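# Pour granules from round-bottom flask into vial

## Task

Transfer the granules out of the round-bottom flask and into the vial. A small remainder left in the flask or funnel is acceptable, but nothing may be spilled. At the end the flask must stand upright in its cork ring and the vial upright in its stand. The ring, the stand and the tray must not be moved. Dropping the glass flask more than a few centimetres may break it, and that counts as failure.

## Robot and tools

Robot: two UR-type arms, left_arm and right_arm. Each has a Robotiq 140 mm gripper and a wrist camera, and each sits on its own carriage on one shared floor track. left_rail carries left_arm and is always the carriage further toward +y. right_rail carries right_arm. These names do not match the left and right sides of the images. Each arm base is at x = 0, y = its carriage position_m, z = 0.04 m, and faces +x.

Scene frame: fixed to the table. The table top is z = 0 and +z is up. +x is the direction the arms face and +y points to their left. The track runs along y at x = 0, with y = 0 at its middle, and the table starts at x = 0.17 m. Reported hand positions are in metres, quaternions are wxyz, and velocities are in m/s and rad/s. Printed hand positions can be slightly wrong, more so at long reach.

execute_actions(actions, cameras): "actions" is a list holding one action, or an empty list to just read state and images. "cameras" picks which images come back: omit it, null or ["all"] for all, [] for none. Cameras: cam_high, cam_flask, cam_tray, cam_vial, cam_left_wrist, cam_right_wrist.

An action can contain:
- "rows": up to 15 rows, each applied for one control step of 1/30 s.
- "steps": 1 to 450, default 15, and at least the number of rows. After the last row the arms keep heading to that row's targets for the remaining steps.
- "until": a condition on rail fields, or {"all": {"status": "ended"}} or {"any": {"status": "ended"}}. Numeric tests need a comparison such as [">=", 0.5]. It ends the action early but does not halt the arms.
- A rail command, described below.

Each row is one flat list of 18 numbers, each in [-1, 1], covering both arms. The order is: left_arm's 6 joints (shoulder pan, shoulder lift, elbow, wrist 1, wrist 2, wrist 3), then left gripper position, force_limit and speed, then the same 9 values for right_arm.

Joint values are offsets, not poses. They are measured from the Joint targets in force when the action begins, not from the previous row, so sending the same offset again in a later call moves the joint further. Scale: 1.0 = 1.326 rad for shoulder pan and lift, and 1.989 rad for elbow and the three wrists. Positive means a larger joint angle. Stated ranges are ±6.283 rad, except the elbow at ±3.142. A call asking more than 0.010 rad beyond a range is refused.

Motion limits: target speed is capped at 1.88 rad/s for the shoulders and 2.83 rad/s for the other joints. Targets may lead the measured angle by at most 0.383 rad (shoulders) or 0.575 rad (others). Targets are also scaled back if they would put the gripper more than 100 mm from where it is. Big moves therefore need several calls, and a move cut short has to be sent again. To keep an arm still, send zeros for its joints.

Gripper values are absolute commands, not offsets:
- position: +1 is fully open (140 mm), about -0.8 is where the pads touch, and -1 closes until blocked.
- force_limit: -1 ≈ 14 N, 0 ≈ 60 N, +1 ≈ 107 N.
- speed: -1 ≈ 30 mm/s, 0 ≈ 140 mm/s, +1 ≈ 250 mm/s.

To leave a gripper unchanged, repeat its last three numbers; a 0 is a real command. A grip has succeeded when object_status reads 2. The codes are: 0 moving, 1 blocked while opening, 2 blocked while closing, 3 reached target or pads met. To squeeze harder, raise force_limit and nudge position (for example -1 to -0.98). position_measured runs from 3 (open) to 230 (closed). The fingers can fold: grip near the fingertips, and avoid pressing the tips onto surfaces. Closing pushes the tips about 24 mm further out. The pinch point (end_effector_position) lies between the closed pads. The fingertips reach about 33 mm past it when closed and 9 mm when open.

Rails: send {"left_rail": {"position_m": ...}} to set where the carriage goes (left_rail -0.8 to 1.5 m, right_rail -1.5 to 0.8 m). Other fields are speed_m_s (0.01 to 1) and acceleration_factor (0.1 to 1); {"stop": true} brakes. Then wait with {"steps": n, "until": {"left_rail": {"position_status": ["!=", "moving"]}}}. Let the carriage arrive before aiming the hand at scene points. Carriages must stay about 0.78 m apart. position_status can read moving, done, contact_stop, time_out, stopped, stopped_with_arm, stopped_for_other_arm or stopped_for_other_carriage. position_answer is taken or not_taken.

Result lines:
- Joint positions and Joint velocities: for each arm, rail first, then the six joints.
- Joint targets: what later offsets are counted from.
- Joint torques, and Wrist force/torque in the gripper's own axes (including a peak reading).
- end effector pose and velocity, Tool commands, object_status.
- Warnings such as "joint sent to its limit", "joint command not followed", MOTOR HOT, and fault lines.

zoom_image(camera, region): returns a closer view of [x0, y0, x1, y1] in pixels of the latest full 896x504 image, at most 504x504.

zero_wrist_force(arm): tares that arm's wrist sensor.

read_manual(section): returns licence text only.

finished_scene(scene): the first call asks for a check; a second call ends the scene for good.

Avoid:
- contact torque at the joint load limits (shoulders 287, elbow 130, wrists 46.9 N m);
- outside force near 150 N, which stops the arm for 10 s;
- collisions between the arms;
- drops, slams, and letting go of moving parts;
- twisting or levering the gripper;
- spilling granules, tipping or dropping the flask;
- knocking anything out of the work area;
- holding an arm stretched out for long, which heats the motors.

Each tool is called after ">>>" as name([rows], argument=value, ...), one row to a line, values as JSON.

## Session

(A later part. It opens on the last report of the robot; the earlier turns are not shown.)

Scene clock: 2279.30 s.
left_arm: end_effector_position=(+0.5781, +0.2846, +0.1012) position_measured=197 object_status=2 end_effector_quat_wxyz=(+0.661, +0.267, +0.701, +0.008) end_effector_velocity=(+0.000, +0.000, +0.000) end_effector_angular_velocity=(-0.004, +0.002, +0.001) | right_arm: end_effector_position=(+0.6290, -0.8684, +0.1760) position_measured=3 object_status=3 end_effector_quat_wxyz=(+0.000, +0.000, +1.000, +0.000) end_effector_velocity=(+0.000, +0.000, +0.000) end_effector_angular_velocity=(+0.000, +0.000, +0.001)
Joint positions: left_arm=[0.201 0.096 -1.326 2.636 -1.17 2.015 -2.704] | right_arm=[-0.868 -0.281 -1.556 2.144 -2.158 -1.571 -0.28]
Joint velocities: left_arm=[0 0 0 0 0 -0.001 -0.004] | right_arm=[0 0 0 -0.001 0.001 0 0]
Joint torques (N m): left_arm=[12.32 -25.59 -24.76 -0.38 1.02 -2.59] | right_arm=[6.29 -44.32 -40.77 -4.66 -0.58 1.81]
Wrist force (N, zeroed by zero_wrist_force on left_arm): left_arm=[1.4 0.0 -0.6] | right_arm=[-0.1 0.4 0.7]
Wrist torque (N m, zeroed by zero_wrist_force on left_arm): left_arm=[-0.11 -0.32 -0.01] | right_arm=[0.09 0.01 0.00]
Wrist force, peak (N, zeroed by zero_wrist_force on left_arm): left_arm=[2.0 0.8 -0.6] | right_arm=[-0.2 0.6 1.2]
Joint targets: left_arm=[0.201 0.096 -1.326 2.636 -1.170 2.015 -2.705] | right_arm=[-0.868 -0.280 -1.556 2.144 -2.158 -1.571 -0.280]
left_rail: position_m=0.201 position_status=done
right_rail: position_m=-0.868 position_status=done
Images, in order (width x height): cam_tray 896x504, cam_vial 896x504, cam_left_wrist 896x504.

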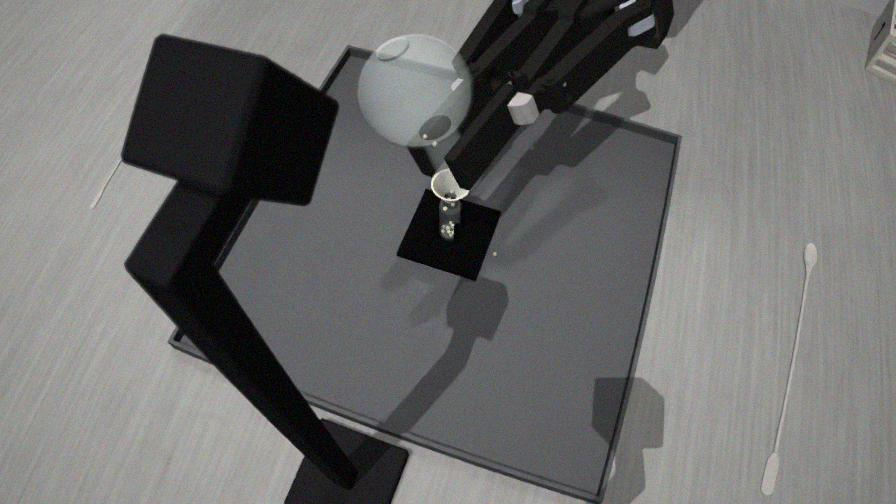

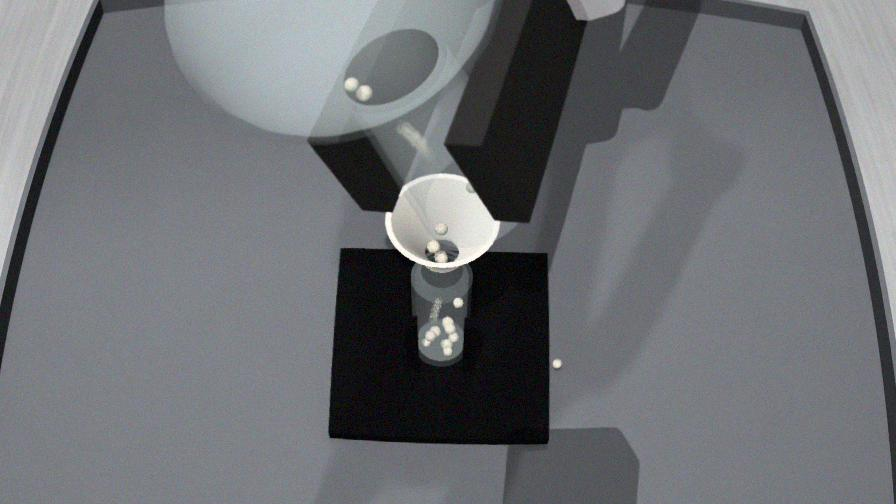

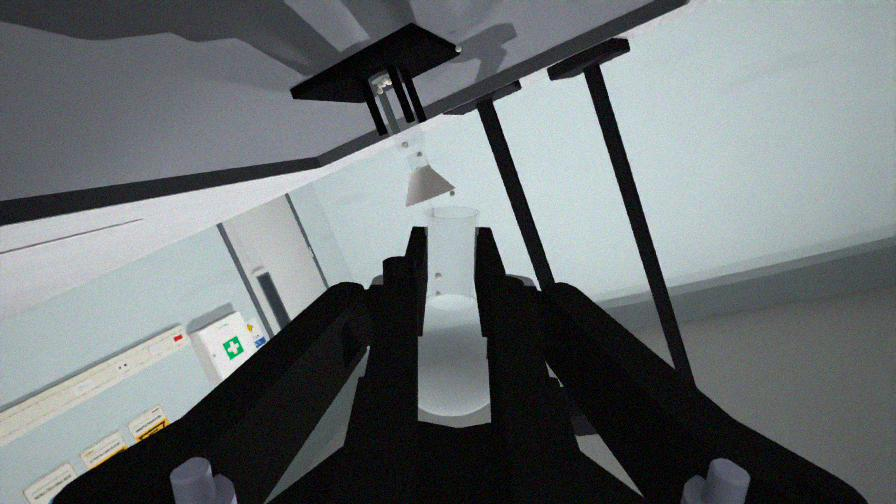

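>>> execute_actions(actions=[], cameras=["cam_vial", "cam_tray", "cam_left_wrist", "cam_high"])

Scene clock: 2283.63 s.
left_arm: end_effector_position=(+0.5781, +0.2846, +0.1012) position_measured=197 object_status=2 end_effector_quat_wxyz=(+0.661, +0.267, +0.701, +0.008) end_effector_velocity=(+0.000, +0.000, +0.000) end_effector_angular_velocity=(-0.002, +0.001, +0.001) | right_arm: end_effector_position=(+0.6290, -0.8684, +0.1760) position_measured=3 object_status=3 end_effector_quat_wxyz=(+0.000, +0.000, +1.000, +0.000) end_effector_velocity=(+0.000, +0.000, +0.000) end_effector_angular_velocity=(+0.001, +0.000, -0.001)
Joint positions: left_arm=[0.201 0.096 -1.326 2.636 -1.17 2.015 -2.705] | right_arm=[-0.868 -0.281 -1.556 2.144 -2.158 -1.571 -0.28]
Joint velocities: left_arm=[0 0 0 0 0 0 -0.002] | right_arm=[0 -0.001 -0.001 0 0.001 0 0]
Joint torques (N m): left_arm=[11.7 -26.17 -12.63 -1.78 0.93 -2.49] | right_arm=[5.27 -45.21 -41.22 -4.57 -0.61 2.03]
Wrist force (N, zeroed by zero_wrist_force on left_arm): left_arm=[1.7 0.3 -0.5] | right_arm=[-0.4 0.3 0.7]
Wrist torque (N m, zeroed by zero_wrist_force on left_arm): left_arm=[-0.04 -0.40 0.00] | right_arm=[0.06 0.07 0.00]
Wrist force, peak (N, zeroed by zero_wrist_force on left_arm): left_arm=[2.1 0.3 -0.7] | right_arm=[-0.2 0.7 0.9]
Joint targets: left_arm=[0.201 0.096 -1.326 2.636 -1.170 2.015 -2.705] | right_arm=[-0.868 -0.280 -1.556 2.144 -2.158 -1.571 -0.280]
Tool commands: left_gripper/position=-1.0 left_gripper/force_limit=-0.4 left_gripper/speed=-0.8 right_gripper/position=+1.0 right_gripper/force_limit=+1.0 right_gripper/speed=+1.0
left_rail: position_m=0.201 position_status=done
right_rail: position_m=-0.868 position_status=done
Images, in order (width x height): cam_high 896x504, cam_tray 896x504, cam_vial 896x504, cam_left_wrist 896x504.

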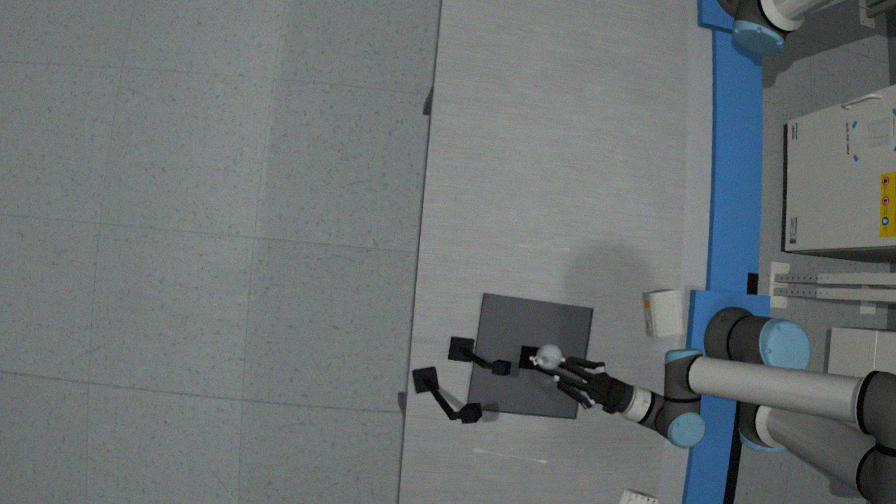

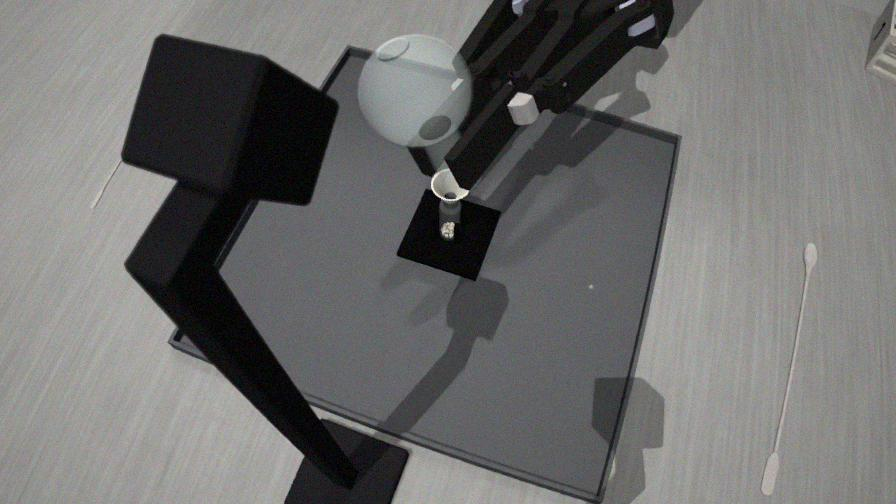

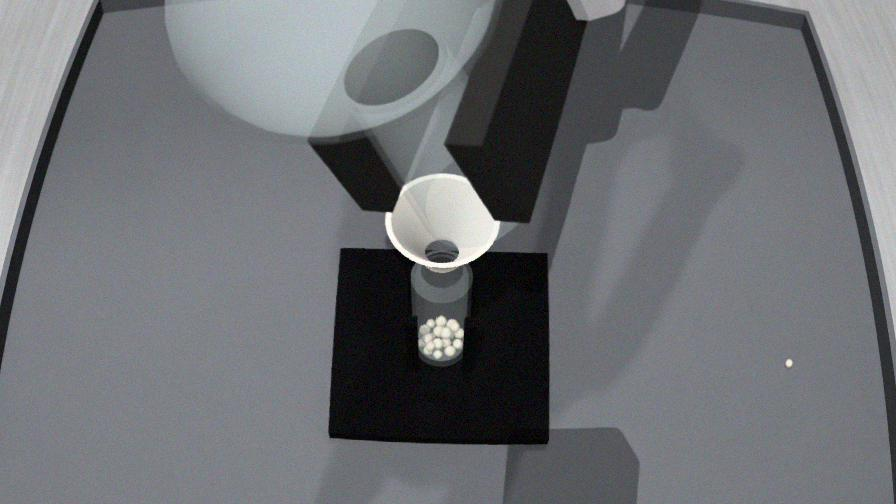

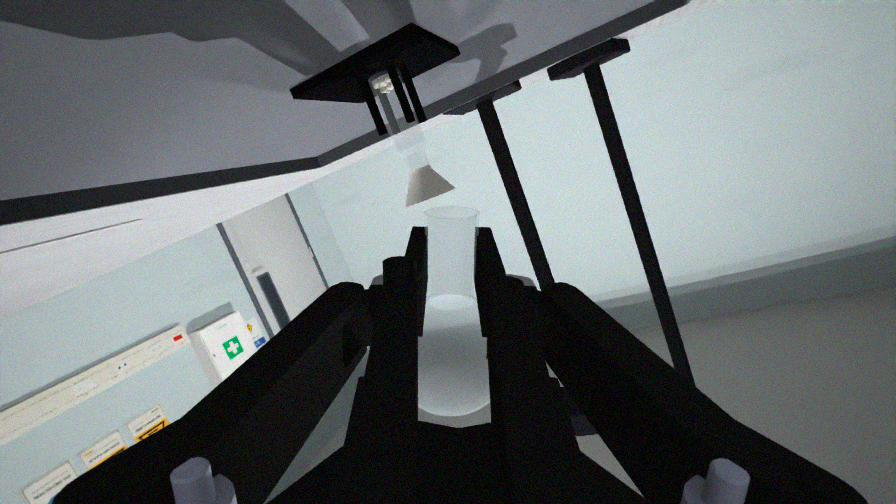

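>>> execute_actions(actions=[], cameras=["cam_vial", "cam_tray"])

Scene clock: 2298.17 s.
left_arm: end_effector_position=(+0.5781, +0.2846, +0.1012) position_measured=197 object_status=2 end_effector_quat_wxyz=(+0.661, +0.267, +0.701, +0.008) end_effector_velocity=(+0.000, +0.000, +0.000) end_effector_angular_velocity=(+0.001, +0.000, +0.000) | right_arm: end_effector_position=(+0.6290, -0.8684, +0.1760) position_measured=3 object_status=3 end_effector_quat_wxyz=(+0.000, +0.000, +1.000, +0.000) end_effector_velocity=(+0.001, +0.000, +0.000) end_effector_angular_velocity=(+0.002, +0.000, +0.000)
Joint positions: left_arm=[0.201 0.096 -1.326 2.636 -1.17 2.015 -2.705] | right_arm=[-0.868 -0.281 -1.556 2.144 -2.158 -1.571 -0.281]
Joint velocities: left_arm=[0 -0.001 0 0 0 -0.001 0.001] | right_arm=[0 0 0.001 -0.002 0.001 0.002 0]
Joint torques (N m): left_arm=[10.9 -25.69 -5.43 -2.94 1.31 -2.6] | right_arm=[4.48 -43.28 -41.13 -5.24 -0.23 1.66]
Wrist force (N, zeroed by zero_wrist_force on left_arm): left_arm=[1.3 0.1 -0.9] | right_arm=[0.3 0.3 0.6]
Wrist torque (N m, zeroed by zero_wrist_force on left_arm): left_arm=[-0.08 -0.30 -0.01] | right_arm=[0.06 -0.08 0.00]
Wrist force, peak (N, zeroed by zero_wrist_force on left_arm): left_arm=[2.1 0.7 -0.4] | right_arm=[0.2 0.5 0.9]
Joint targets: left_arm=[0.201 0.096 -1.326 2.636 -1.170 2.015 -2.705] | right_arm=[-0.868 -0.280 -1.556 2.144 -2.158 -1.571 -0.280]
Tool commands: left_gripper/position=-1.0 left_gripper/force_limit=-0.4 left_gripper/speed=-0.8 right_gripper/position=+1.0 right_gripper/force_limit=+1.0 right_gripper/speed=+1.0
left_rail: position_m=0.201 position_status=done
right_rail: position_m=-0.868 position_status=done
Images, in order (width x height): cam_tray 896x504, cam_vial 896x504.

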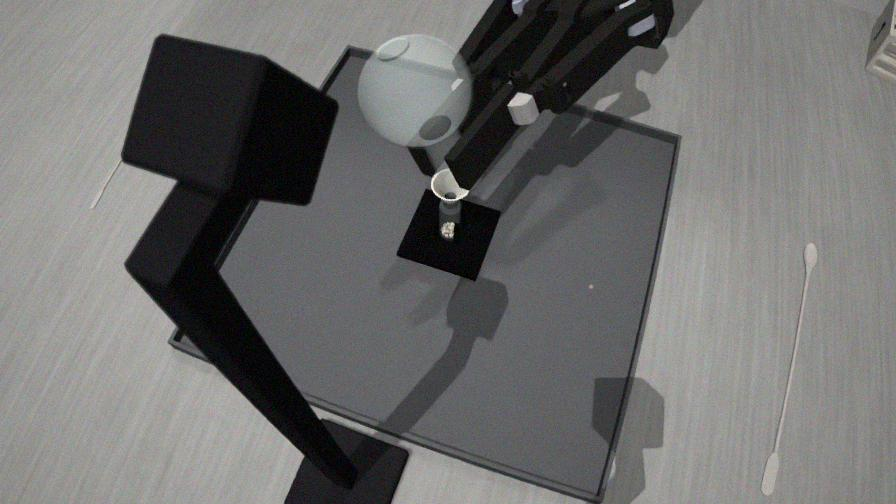

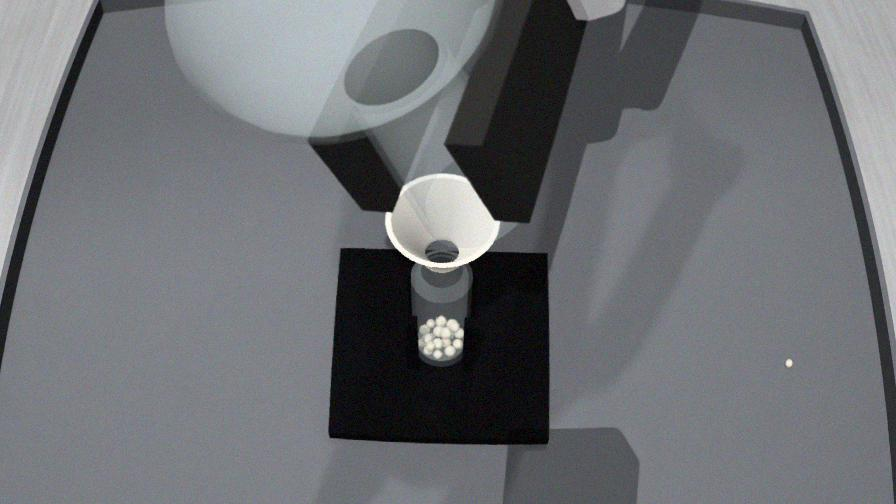

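>>> zoom_image(camera="cam_tray", region=[480, 120, 700, 504])

>>> zoom_image(camera="cam_vial", region=[540, 200, 896, 504])

>>> zoom_image(camera="cam_tray", region=[160, 30, 500, 400])

Scaled by 1.312 from the camera's 896x504 image, which has a finer 1280x720 frame.

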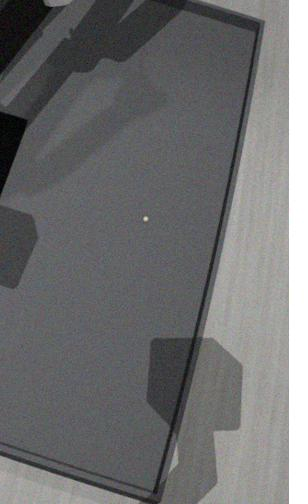

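Scaled by 1.416 from the camera's 896x504 image, which has a finer 1280x720 frame.

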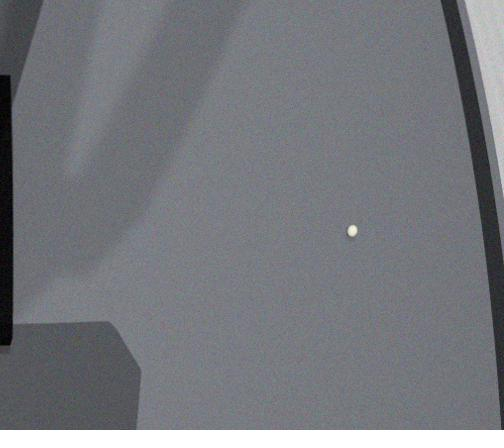

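Scaled by 1.362 from the camera's 896x504 image, which has a finer 1280x720 frame.

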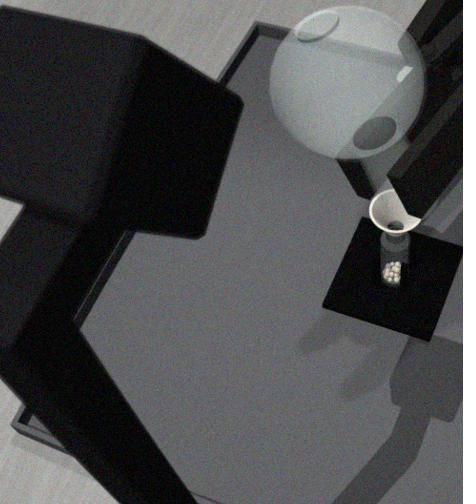

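>>> execute_actions([
  {"rows": [[0,-0.00057,-0.00007,0.00044,0,0,-1,-0.4,-0.8,0,0,0,0,0,0,1,1,1],[-0.00002,-0.00402,-0.00049,0.00316,0,0,-1,-0.4,-0.8,0,0,0,0,0,0,1,1,1],[-0.00005,-0.01212,-0.00148,0.00954,0,0,-1,-0.4,-0.8,0,0,0,0,0,0,1,1,1],[-0.00011,-0.02551,-0.00312,0.02008,0,0,-1,-0.4,-0.8,0,0,0,0,0,0,1,1,1],[-0.00019,-0.04393,-0.00536,0.03457,0,0.00131,-1,-0.4,-0.8,0,0,0,0,0,0,1,1,1],[-0.00029,-0.06644,-0.00811,0.05228,0,0.00903,-1,-0.4,-0.8,0,0,0,0,0,0,1,1,1],[-0.00039,-0.09161,-0.01119,0.07209,0,0.02593,-1,-0.4,-0.8,0,0,0,0,0,0,1,1,1],[-0.00051,-0.1177,-0.01437,0.09262,0,0.05163,-1,-0.4,-0.8,0,0,0,0,0,0,1,1,1],[-0.00061,-0.14288,-0.01745,0.11243,0,0.08351,-1,-0.4,-0.8,0,0,0,0,0,0,1,1,1],[-0.00071,-0.16538,-0.0202,0.13014,0,0.1176,-1,-0.4,-0.8,0,0,0,0,0,0,1,1,1],[-0.00079,-0.1838,-0.02244,0.14463,0,0.14948,-1,-0.4,-0.8,0,0,0,0,0,0,1,1,1],[-0.00085,-0.19719,-0.02408,0.15517,0,0.17518,-1,-0.4,-0.8,0,0,0,0,0,0,1,1,1],[-0.00088,-0.20529,-0.02507,0.16155,0,0.19208,-1,-0.4,-0.8,0,0,0,0,0,0,1,1,1],[-0.0009,-0.20874,-0.02549,0.16427,0,0.1998,-1,-0.4,-0.8,0,0,0,0,0,0,1,1,1],[-0.0009,-0.20931,-0.02556,0.16471,0,0.20111,-1,-0.4,-0.8,0,0,0,0,0,0,1,1,1]], "steps": 18},
], cameras=["cam_vial", "cam_tray", "cam_left_wrist"])

Scene clock: 2419.43 s.
left_arm: end_effector_position=(+0.5800, +0.2841, +0.1963) position_measured=197 object_status=2 end_effector_quat_wxyz=(+0.646, +0.401, +0.634, +0.139) end_effector_velocity=(-0.001, +0.000, +0.000) end_effector_angular_velocity=(+0.002, +0.000, +0.000) | right_arm: end_effector_position=(+0.6290, -0.8684, +0.1760) position_measured=3 object_status=3 end_effector_quat_wxyz=(+0.000, +0.000, +1.000, +0.000) end_effector_velocity=(+0.000, +0.001, +0.000) end_effector_angular_velocity=(+0.001, -0.001, +0.001)
Joint positions: left_arm=[0.201 0.095 -1.603 2.585 -0.842 2.015 -2.305] | right_arm=[-0.868 -0.281 -1.556 2.144 -2.158 -1.571 -0.28]
Joint velocities: left_arm=[0 0 -0.001 0 0.002 0 0.002] | right_arm=[0 0.001 0 0 0 0.001 0]
Joint torques (N m): left_arm=[-12.2 -38.81 -38.31 0 1.24 2.66] | right_arm=[5.64 -43.53 -41.7 -4.76 -0.04 2.02]
Wrist force (N, zeroed by zero_wrist_force on left_arm): left_arm=[1.9 1.3 -0.4] | right_arm=[-0.1 0.5 0.7]
Wrist torque (N m, zeroed by zero_wrist_force on left_arm): left_arm=[0.29 -0.37 -0.03] | right_arm=[0.10 0.02 0.00]
Wrist force, peak (N, zeroed by zero_wrist_force on left_arm): left_arm=[3.8 -0.3 -0.4] | right_arm=[-0.1 0.5 1.1]
Joint targets: left_arm=[0.201 0.095 -1.604 2.585 -0.842 2.015 -2.305] | right_arm=[-0.868 -0.280 -1.556 2.144 -2.158 -1.571 -0.280]
left_rail: position_m=0.201 position_status=done
right_rail: position_m=-0.868 position_status=done
Images, in order (width x height): cam_tray 896x504, cam_vial 896x504, cam_left_wrist 896x504.

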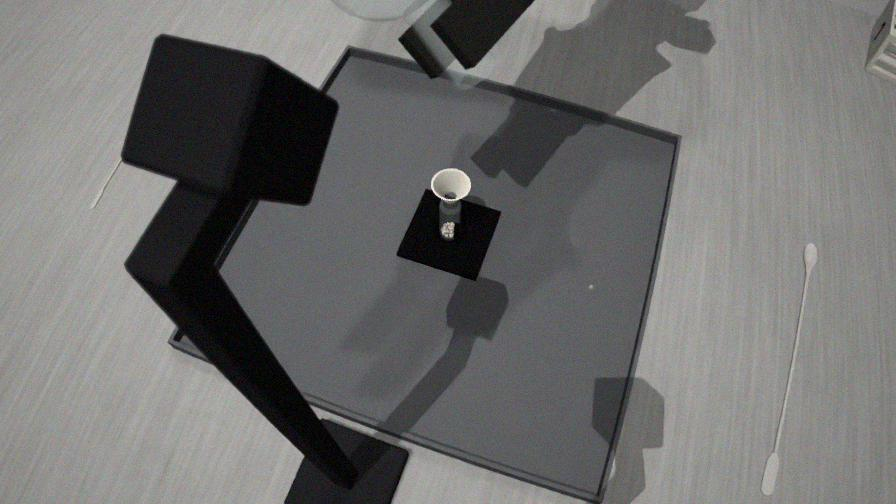

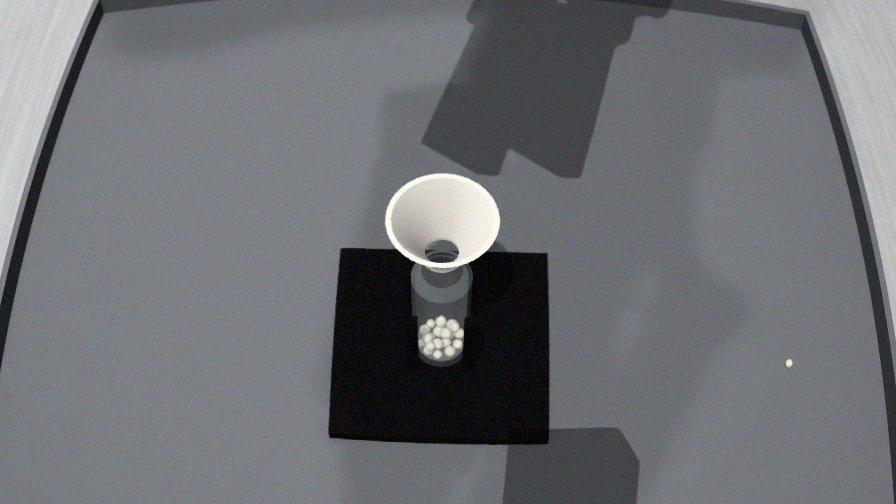

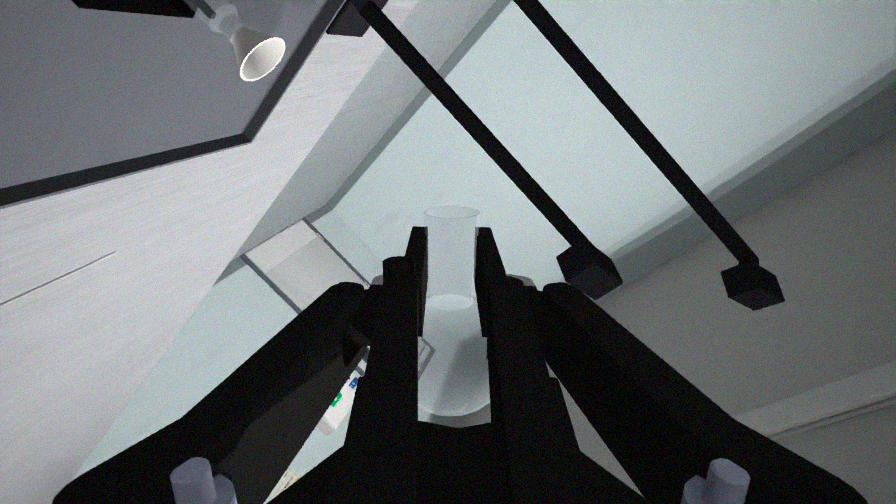

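>>> execute_actions([
  {"left_rail": {"position_m": 0.902}, "rows": [[0,-0.00036,-0.00004,0.00009,0,0.003,-1,-0.4,-0.8,0,0,0,0,0,0,1,1,1],[0,-0.00253,-0.0003,0.00064,0,0.012,-1,-0.4,-0.8,0,0,0,0,0,0,1,1,1],[0,-0.00763,-0.00089,0.00192,0,0.029,-1,-0.4,-0.8,0,0,0,0,0,0,1,1,1],[0,-0.01607,-0.00188,0.00403,0,0.054,-1,-0.4,-0.8,0,0,0,0,0,0,1,1,1],[0,-0.02766,-0.00324,0.00694,0,0.086,-1,-0.4,-0.8,0,0,0,0,0,0,1,1,1],[0,-0.04183,-0.00489,0.0105,0,0.124,-1,-0.4,-0.8,0,0,0,0,0,0,1,1,1],[0,-0.05768,-0.00675,0.01448,0,0.166,-1,-0.4,-0.8,0,0,0,0,0,0,1,1,1],[0,-0.07411,-0.00867,0.0186,0,0.211,-1,-0.4,-0.8,0,0,0,0,0,0,1,1,1],[0,-0.08996,-0.01053,0.02258,0,0.257,-1,-0.4,-0.8,0,0,0,0,0,0,1,1,1],[0,-0.10413,-0.01218,0.02614,0,0.303,-1,-0.4,-0.8,0,0,0,0,0,0,1,1,1],[0,-0.11572,-0.01354,0.02905,0,0.349,-1,-0.4,-0.8,0,0,0,0,0,0,1,1,1],[0,-0.12416,-0.01453,0.03116,0,0.395,-1,-0.4,-0.8,0,0,0,0,0,0,1,1,1],[0,-0.12926,-0.01512,0.03244,0,0.441,-1,-0.4,-0.8,0,0,0,0,0,0,1,1,1],[0,-0.13143,-0.01538,0.03299,0,0.487,-1,-0.4,-0.8,0,0,0,0,0,0,1,1,1],[0,-0.13179,-0.01542,0.03308,0,1.0,-1,-0.4,-0.8,0,0,0,0,0,0,1,1,1]], "steps": 75, "until": {"left_rail": {"position_status": ["!=", "moving"]}}},
], cameras=["cam_flask", "cam_left_wrist", "cam_high"])

Scene clock: 2621.27 s.
left_arm: end_effector_position=(+0.5838, +0.9855, +0.2999) position_measured=197 object_status=2 end_effector_quat_wxyz=(+0.231, +0.707, -0.012, +0.668) end_effector_velocity=(+0.000, +0.001, +0.000) end_effector_angular_velocity=(+0.000, +0.000, -0.001) | right_arm: end_effector_position=(+0.6290, -0.8684, +0.1760) position_measured=3 object_status=3 end_effector_quat_wxyz=(+0.000, +0.000, +1.000, +0.000) end_effector_velocity=(-0.001, +0.001, -0.001) end_effector_angular_velocity=(+0.002, +0.002, +0.000)
Joint positions: left_arm=[0.902 0.095 -1.778 2.555 -0.776 2.015 -0.316] | right_arm=[-0.868 -0.281 -1.556 2.144 -2.158 -1.571 -0.28]
Joint velocities: left_arm=[0.002 0 0 0 0 0.001 0] | right_arm=[0 0 0.001 0.001 0.001 0.001 0]
Joint torques (N m): left_arm=[-3.69 -29.09 -42.89 -1.56 1.18 3.17] | right_arm=[7.28 -45.55 -41.1 -5.09 -0.08 1.74]
Wrist force (N, zeroed by zero_wrist_force on left_arm): left_arm=[0.4 -0.1 -0.2] | right_arm=[-0.2 0.3 0.5]
Wrist torque (N m, zeroed by zero_wrist_force on left_arm): left_arm=[0.11 -0.15 0.02] | right_arm=[0.07 0.05 0.00]
Wrist force, peak (N, zeroed by zero_wrist_force on left_arm): left_arm=[2.5 1.4 -0.6] | right_arm=[-0.1 0.4 1.1]
Joint targets: left_arm=[0.902 0.095 -1.778 2.555 -0.776 2.015 -0.316] | right_arm=[-0.868 -0.280 -1.556 2.144 -2.158 -1.571 -0.280]
left_rail: position_m=0.902 position_status=done
right_rail: position_m=-0.868 position_status=done
Images, in order (width x height): cam_high 896x504, cam_flask 896x504, cam_left_wrist 896x504.

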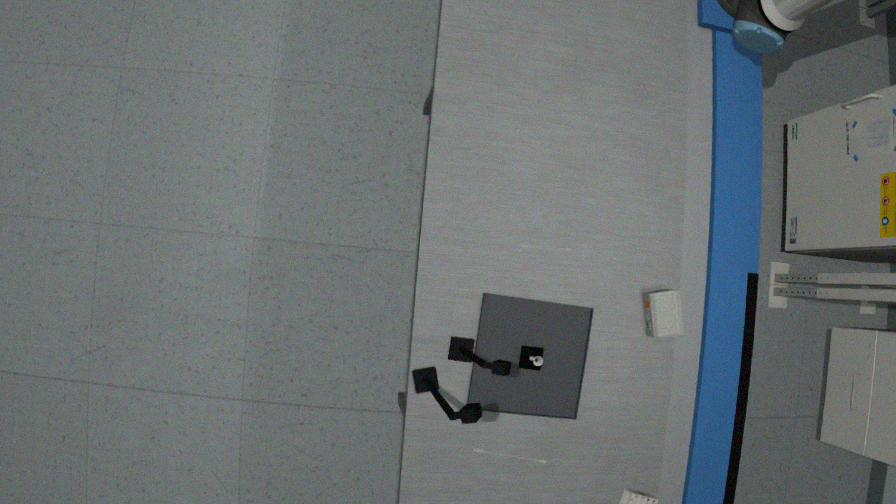

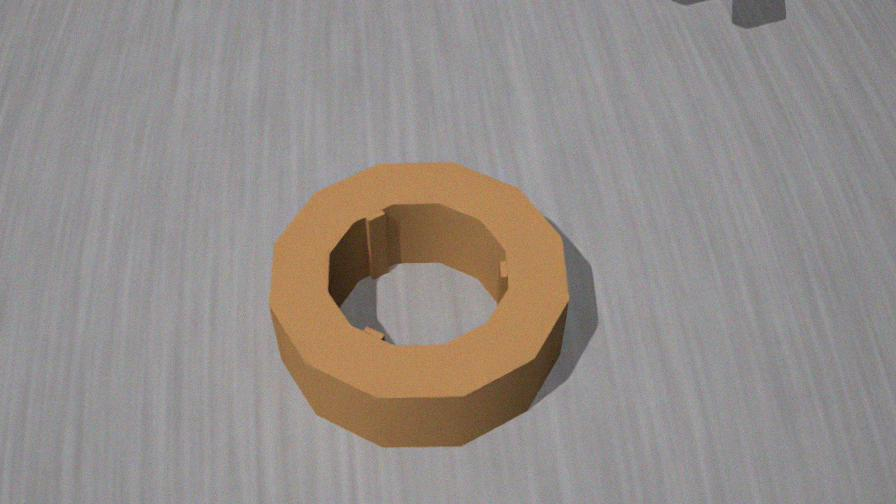

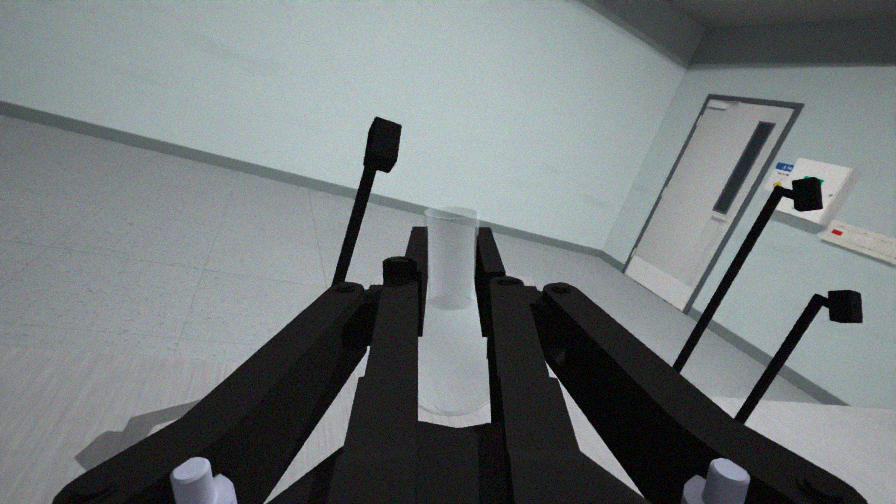

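>>> execute_actions([
  {"rows": [[-0.00003,0.00065,0.00001,-0.00044,-0.00002,0.00043,-1,-0.4,-0.8,0,0,0,0,0,0,1,1,1],[-0.00019,0.00459,0.00008,-0.00314,-0.00013,0.00305,-1,-0.4,-0.8,0,0,0,0,0,0,1,1,1],[-0.00059,0.01384,0.00026,-0.00948,-0.00039,0.00921,-1,-0.4,-0.8,0,0,0,0,0,0,1,1,1],[-0.00123,0.02913,0.00054,-0.01996,-0.00082,0.01939,-1,-0.4,-0.8,0,0,0,0,0,0,1,1,1],[-0.00212,0.05016,0.00093,-0.03437,-0.0014,0.03338,-1,-0.4,-0.8,0,0,0,0,0,0,1,1,1],[-0.00321,0.07586,0.0014,-0.05197,-0.00212,0.05048,-1,-0.4,-0.8,0,0,0,0,0,0,1,1,1],[-0.00443,0.10461,0.00193,-0.07167,-0.00293,0.06961,-1,-0.4,-0.8,0,0,0,0,0,0,1,1,1],[-0.00568,0.13438,0.00249,-0.09208,-0.00376,0.08942,-1,-0.4,-0.8,0,0,0,0,0,0,1,1,1],[-0.0069,0.16313,0.00302,-0.11178,-0.00457,0.10855,-1,-0.4,-0.8,0,0,0,0,0,0,1,1,1],[-0.00799,0.18883,0.00349,-0.12938,-0.00529,0.12565,-1,-0.4,-0.8,0,0,0,0,0,0,1,1,1],[-0.00888,0.20986,0.00388,-0.14379,-0.00587,0.13964,-1,-0.4,-0.8,0,0,0,0,0,0,1,1,1],[-0.00952,0.22515,0.00416,-0.15427,-0.0063,0.14982,-1,-0.4,-0.8,0,0,0,0,0,0,1,1,1],[-0.00992,0.2344,0.00434,-0.16061,-0.00656,0.15598,-1,-0.4,-0.8,0,0,0,0,0,0,1,1,1],[-0.01008,0.23834,0.00441,-0.16331,-0.00667,0.1586,-1,-0.4,-0.8,0,0,0,0,0,0,1,1,1],[-0.01011,0.23899,0.00442,-0.16375,-0.00669,0.15903,-1,-0.4,-0.8,0,0,0,0,0,0,1,1,1]], "steps": 20},
], cameras=["cam_flask", "cam_left_wrist"])

Scene clock: 2646.50 s.
left_arm: end_effector_position=(+0.6298, +0.9856, +0.2001) position_measured=197 object_status=2 end_effector_quat_wxyz=(+0.123, +0.696, -0.123, +0.696) end_effector_velocity=(+0.000, -0.001, -0.001) end_effector_angular_velocity=(+0.003, +0.000, -0.002) | right_arm: end_effector_position=(+0.6290, -0.8684, +0.1760) position_measured=3 object_status=3 end_effector_quat_wxyz=(+0.000, +0.000, +1.000, +0.000) end_effector_velocity=(-0.001, +0.001, +0.000) end_effector_angular_velocity=(+0.000, +0.001, +0.002)
Joint positions: left_arm=[0.902 0.082 -1.462 2.563 -1.101 2.002 0] | right_arm=[-0.868 -0.281 -1.556 2.144 -2.158 -1.571 -0.28]
Joint velocities: left_arm=[0 -0.001 0.004 0 -0.003 0.001 0.003] | right_arm=[0 0.002 0 0.001 0 -0.001 0]
Joint torques (N m): left_arm=[-12.51 -25.71 -10.97 -4.2 -2.29 3.13] | right_arm=[3.81 -45.5 -41.91 -4.54 -0.38 1.79]
Wrist force (N, zeroed by zero_wrist_force on left_arm): left_arm=[-0.2 0.0 0.4] | right_arm=[0.0 0.2 0.5]
Wrist torque (N m, zeroed by zero_wrist_force on left_arm): left_arm=[0.12 -0.10 0.04] | right_arm=[0.05 -0.02 0.01]
Wrist force, peak (N, zeroed by zero_wrist_force on left_arm): left_arm=[-2.7 -0.4 0.9] | right_arm=[-0.4 0.7 1.0]
Joint targets: left_arm=[0.902 0.082 -1.461 2.563 -1.102 2.002 0.000] | right_arm=[-0.868 -0.280 -1.556 2.144 -2.158 -1.571 -0.280]
left_rail: position_m=0.902 position_status=done
right_rail: position_m=-0.868 position_status=done
Images, in order (width x height): cam_flask 896x504, cam_left_wrist 896x504.

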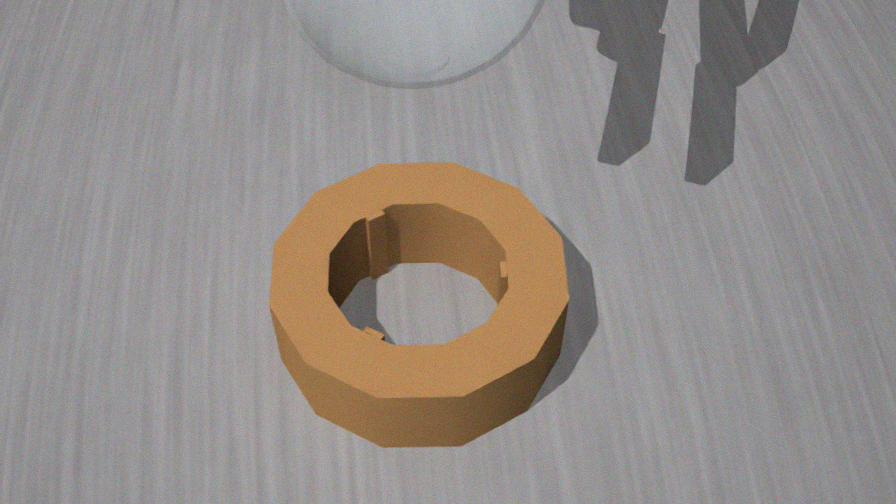

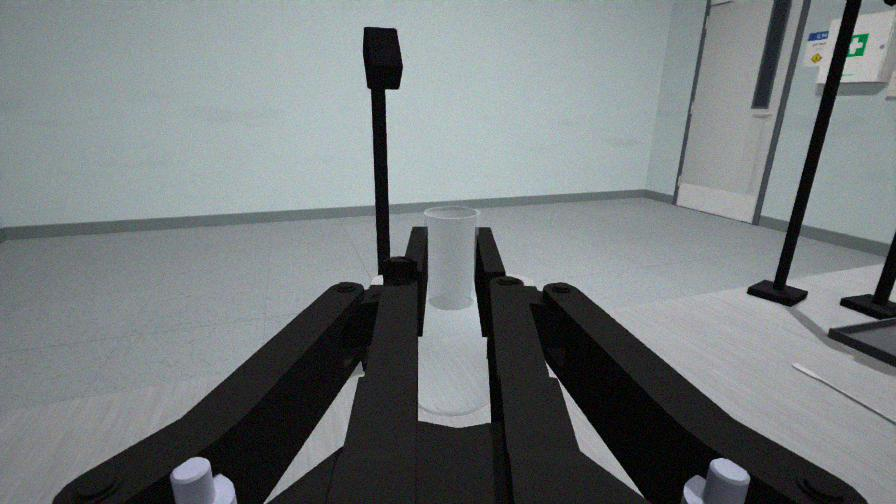

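>>> execute_actions([
  {"rows": [[0,0.00045,0.00003,-0.00033,0,0,-1,-0.4,-0.8,0,0,0,0,0,0,1,1,1],[-0.00001,0.00317,0.00023,-0.00234,0,0,-1,-0.4,-0.8,0,0,0,0,0,0,1,1,1],[-0.00002,0.00955,0.0007,-0.00706,-0.00001,0,-1,-0.4,-0.8,0,0,0,0,0,0,1,1,1],[-0.00004,0.0201,0.00148,-0.01487,-0.00003,0,-1,-0.4,-0.8,0,0,0,0,0,0,1,1,1],[-0.00006,0.0346,0.00254,-0.02561,-0.00005,0,-1,-0.4,-0.8,0,0,0,0,0,0,1,1,1],[-0.0001,0.05233,0.00385,-0.03873,-0.00008,0,-1,-0.4,-0.8,0,0,0,0,0,0,1,1,1],[-0.00013,0.07216,0.0053,-0.05341,-0.00011,0,-1,-0.4,-0.8,0,0,0,0,0,0,1,1,1],[-0.00017,0.0927,0.00682,-0.06861,-0.00014,0,-1,-0.4,-0.8,0,0,0,0,0,0,1,1,1],[-0.0002,0.11253,0.00827,-0.08329,-0.00017,0,-1,-0.4,-0.8,0,0,0,0,0,0,1,1,1],[-0.00024,0.13026,0.00958,-0.09641,-0.0002,0,-1,-0.4,-0.8,0,0,0,0,0,0,1,1,1],[-0.00026,0.14476,0.01064,-0.10715,-0.00022,0,-1,-0.4,-0.8,0,0,0,0,0,0,1,1,1],[-0.00028,0.15531,0.01142,-0.11496,-0.00024,0,-1,-0.4,-0.8,0,0,0,0,0,0,1,1,1],[-0.00029,0.16169,0.01189,-0.11968,-0.00025,0,-1,-0.4,-0.8,0,0,0,0,0,0,1,1,1],[-0.0003,0.16441,0.01209,-0.12169,-0.00025,0,-1,-0.4,-0.8,0,0,0,0,0,0,1,1,1],[-0.0003,0.16486,0.01212,-0.12202,-0.00025,0,-1,-0.4,-0.8,0,0,0,0,0,0,1,1,1]], "steps": 18},
], cameras=["cam_flask", "cam_left_wrist"])

Scene clock: 2673.07 s.
left_arm: end_effector_position=(+0.6303, +0.9856, +0.1240) position_measured=197 object_status=2 end_effector_quat_wxyz=(+0.123, +0.696, -0.123, +0.696) end_effector_velocity=(+0.000, +0.000, -0.001) end_effector_angular_velocity=(+0.000, +0.000, +0.000) | right_arm: end_effector_position=(+0.6290, -0.8684, +0.1760) position_measured=3 object_status=3 end_effector_quat_wxyz=(+0.000, +0.000, +1.000, +0.000) end_effector_velocity=(+0.000, +0.000, -0.001) end_effector_angular_velocity=(+0.000, +0.002, +0.000)
Joint positions: left_arm=[0.902 0.081 -1.243 2.587 -1.344 2.001 0] | right_arm=[-0.868 -0.281 -1.556 2.144 -2.158 -1.571 -0.281]
Joint velocities: left_arm=[0 0 0.003 0 -0.004 0 0] | right_arm=[0 0 0.001 0.001 0 -0.001 0]
Joint torques (N m): left_arm=[-11.98 -31.33 0.42 -5.91 -2.18 3.2] | right_arm=[4.89 -42.8 -42.04 -4.42 0.11 1.95]
Wrist force (N, zeroed by zero_wrist_force on left_arm): left_arm=[-0.7 -0.1 0.1] | right_arm=[0.0 0.5 0.7]
Wrist torque (N m, zeroed by zero_wrist_force on left_arm): left_arm=[0.03 0.02 0.00] | right_arm=[0.12 -0.01 0.00]
Wrist force, peak (N, zeroed by zero_wrist_force on left_arm): left_arm=[-2.8 0.0 0.4] | right_arm=[-0.2 0.6 1.0]
Joint targets: left_arm=[0.902 0.081 -1.243 2.588 -1.345 2.001 0.000] | right_arm=[-0.868 -0.280 -1.556 2.144 -2.158 -1.571 -0.280]
left_rail: position_m=0.902 position_status=done
right_rail: position_m=-0.868 position_status=done
Images, in order (width x height): cam_flask 896x504, cam_left_wrist 896x504.

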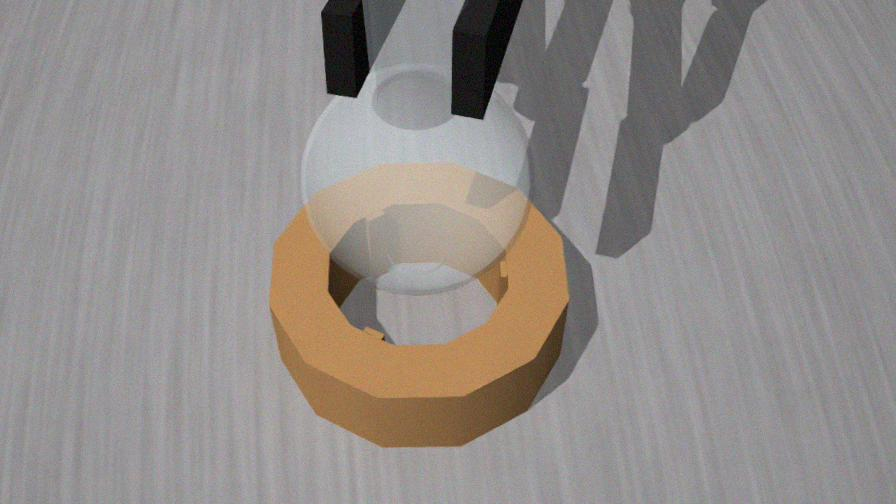

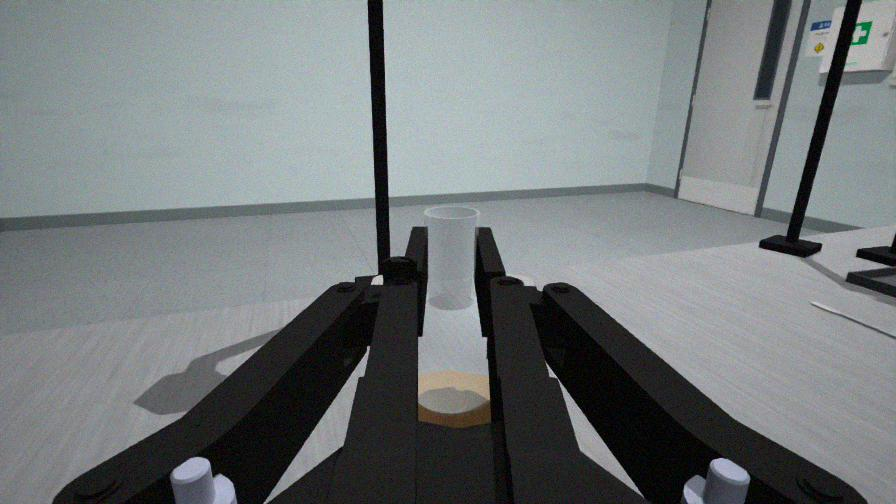

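>>> execute_actions([
  {"rows": [[0,0.00013,0,-0.00009,0,0,-1,-0.4,-0.8,0,0,0,0,0,0,1,1,1],[0,0.00092,0.00002,-0.00063,0,0,-1,-0.4,-0.8,0,0,0,0,0,0,1,1,1],[0,0.00277,0.00005,-0.0019,0,0,-1,-0.4,-0.8,0,0,0,0,0,0,1,1,1],[0,0.00582,0.0001,-0.004,0,0,-1,-0.4,-0.8,0,0,0,0,0,0,1,1,1],[0,0.01002,0.00017,-0.00689,0,0,-1,-0.4,-0.8,0,0,0,0,0,0,1,1,1],[0,0.01516,0.00026,-0.01042,0,0,-1,-0.4,-0.8,0,0,0,0,0,0,1,1,1],[0,0.0209,0.00036,-0.01437,0,0,-1,-0.4,-0.8,0,0,0,0,0,0,1,1,1],[0,0.02686,0.00046,-0.01845,0,0,-1,-0.4,-0.8,0,0,0,0,0,0,1,1,1],[0,0.0326,0.00056,-0.0224,0,0,-1,-0.4,-0.8,0,0,0,0,0,0,1,1,1],[0,0.03774,0.00065,-0.02593,0,0,-1,-0.4,-0.8,0,0,0,0,0,0,1,1,1],[0,0.04194,0.00072,-0.02882,0,0,-1,-0.4,-0.8,0,0,0,0,0,0,1,1,1],[0,0.045,0.00077,-0.03092,0,0,-1,-0.4,-0.8,0,0,0,0,0,0,1,1,1],[0,0.04684,0.0008,-0.03219,0,0,-1,-0.4,-0.8,0,0,0,0,0,0,1,1,1],[0,0.04763,0.00082,-0.03273,0,0,-1,-0.4,-0.8,0,0,0,0,0,0,1,1,1],[0,0.04776,0.00082,-0.03282,0,0,-1,-0.4,-0.8,0,0,0,0,0,0,1,1,1]], "steps": 18},
], cameras=["cam_flask"])

Scene clock: 2689.77 s.
left_arm: end_effector_position=(+0.6302, +0.9856, +0.1033) position_measured=197 object_status=2 end_effector_quat_wxyz=(+0.123, +0.696, -0.123, +0.696) end_effector_velocity=(+0.000, +0.000, -0.001) end_effector_angular_velocity=(-0.002, +0.001, -0.001) | right_arm: end_effector_position=(+0.6290, -0.8684, +0.1760) position_measured=3 object_status=3 end_effector_quat_wxyz=(+0.000, +0.000, +1.000, +0.000) end_effector_velocity=(+0.000, +0.000, -0.001) end_effector_angular_velocity=(+0.000, +0.001, -0.001)
Joint positions: left_arm=[0.902 0.081 -1.18 2.589 -1.409 2.001 0] | right_arm=[-0.868 -0.281 -1.556 2.144 -2.158 -1.571 -0.281]
Joint velocities: left_arm=[0 0 0.003 0 -0.003 0.001 -0.002] | right_arm=[0 0 0.001 0 0 0 0]
Joint torques (N m): left_arm=[-9.35 -37.37 2.42 -6.51 -1.81 3.07] | right_arm=[8.04 -44.55 -40.51 -4.42 -0.15 1.89]
Wrist force (N, zeroed by zero_wrist_force on left_arm): left_arm=[-0.6 -0.3 0.6] | right_arm=[0.0 0.5 0.6]
Wrist torque (N m, zeroed by zero_wrist_force on left_arm): left_arm=[0.00 -0.01 0.01] | right_arm=[0.10 -0.01 0.00]
Wrist force, peak (N, zeroed by zero_wrist_force on left_arm): left_arm=[-1.4 -0.2 0.5] | right_arm=[-0.1 0.5 1.1]
Joint targets: left_arm=[0.902 0.081 -1.180 2.589 -1.410 2.001 0.000] | right_arm=[-0.868 -0.280 -1.556 2.144 -2.158 -1.571 -0.280]
left_rail: position_m=0.902 position_status=done
right_rail: position_m=-0.868 position_status=done
Images, in order (width x height): cam_flask 896x504.

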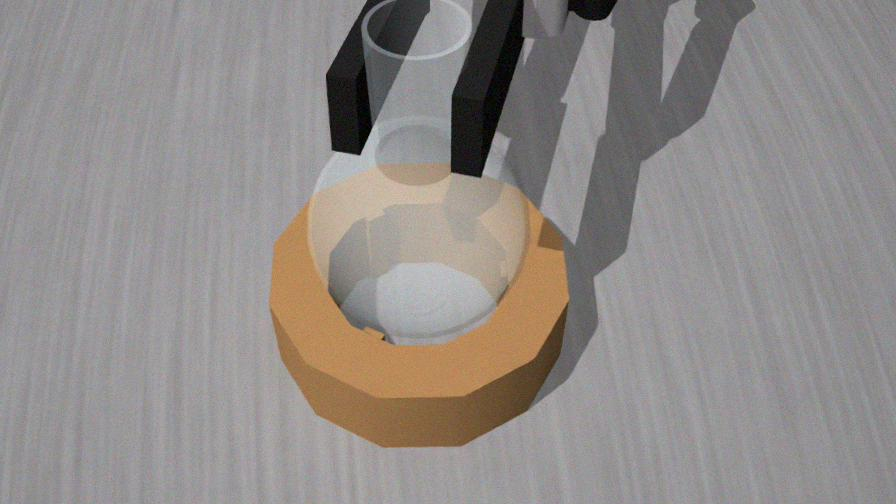

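>>> execute_actions([
  {"rows": [[0,0.00015,0.00001,-0.0001,0,0,-1,-0.4,-0.8,0,0,0,0,0,0,1,1,1],[0,0.0004,0.00001,-0.0003,0,0,-1,-0.4,-0.8,0,0,0,0,0,0,1,1,1],[0,0.0008,0.00002,-0.00055,0,0,-1,-0.4,-0.8,0,0,0,0,0,0,1,1,1],[0,0.0012,0.00003,-0.00085,0,0,-1,-0.4,-0.8,0,0,0,0,0,0,1,1,1],[0,0.0016,0.00004,-0.0011,0,0,-1,-0.4,-0.8,0,0,0,0,0,0,1,1,1],[0,0.0018,0.00005,-0.00127,0,0,-1,-0.4,-0.8,0,0,0,0,0,0,1,1,1],[0,0.0019,0.00005,-0.00133,0,0,-1,-0.4,-0.8,0,0,0,0,0,0,1,1,1]], "steps": 12},
], cameras=["cam_flask"])

Scene clock: 2697.57 s.
left_arm: end_effector_position=(+0.6302, +0.9856, +0.1024) position_measured=197 object_status=2 end_effector_quat_wxyz=(+0.123, +0.696, -0.123, +0.696) end_effector_velocity=(+0.000, +0.000, +0.000) end_effector_angular_velocity=(-0.002, +0.000, +0.000) | right_arm: end_effector_position=(+0.6290, -0.8684, +0.1760) position_measured=3 object_status=3 end_effector_quat_wxyz=(+0.000, +0.000, +1.000, +0.000) end_effector_velocity=(+0.000, +0.001, -0.001) end_effector_angular_velocity=(+0.001, +0.002, +0.002)
Joint positions: left_arm=[0.902 0.081 -1.177 2.589 -1.412 2.001 0] | right_arm=[-0.868 -0.281 -1.556 2.144 -2.158 -1.571 -0.28]
Joint velocities: left_arm=[0 0 0.001 0 -0.001 0 -0.002] | right_arm=[0 0.002 0.001 0 0.001 0 0]
Joint torques (N m): left_arm=[-10.07 -33.72 2.03 -4.46 -1.55 3.07] | right_arm=[5.71 -42.17 -42.06 -4.62 -0.09 2.19]
Wrist force (N, zeroed by zero_wrist_force on left_arm): left_arm=[1.6 -0.3 0.1] | right_arm=[-0.1 0.3 0.7]
Wrist torque (N m, zeroed by zero_wrist_force on left_arm): left_arm=[-0.05 0.00 0.03] | right_arm=[0.06 0.01 0.00]
Wrist force, peak (N, zeroed by zero_wrist_force on left_arm): left_arm=[1.6 -0.3 0.1] | right_arm=[-0.1 0.5 1.1]
Joint targets: left_arm=[0.902 0.081 -1.177 2.589 -1.412 2.001 0.000] | right_arm=[-0.868 -0.280 -1.556 2.144 -2.158 -1.571 -0.280]
left_rail: position_m=0.902 position_status=done
right_rail: position_m=-0.868 position_status=done
Images, in order (width x height): cam_flask 896x504.

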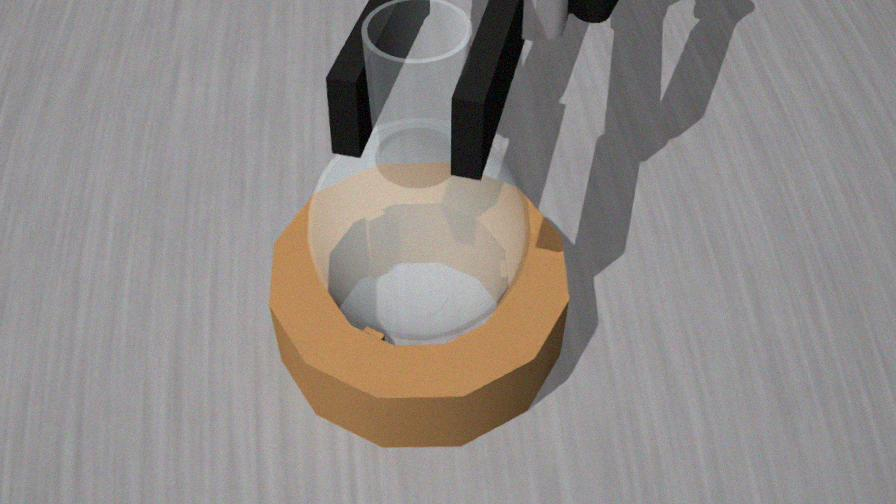

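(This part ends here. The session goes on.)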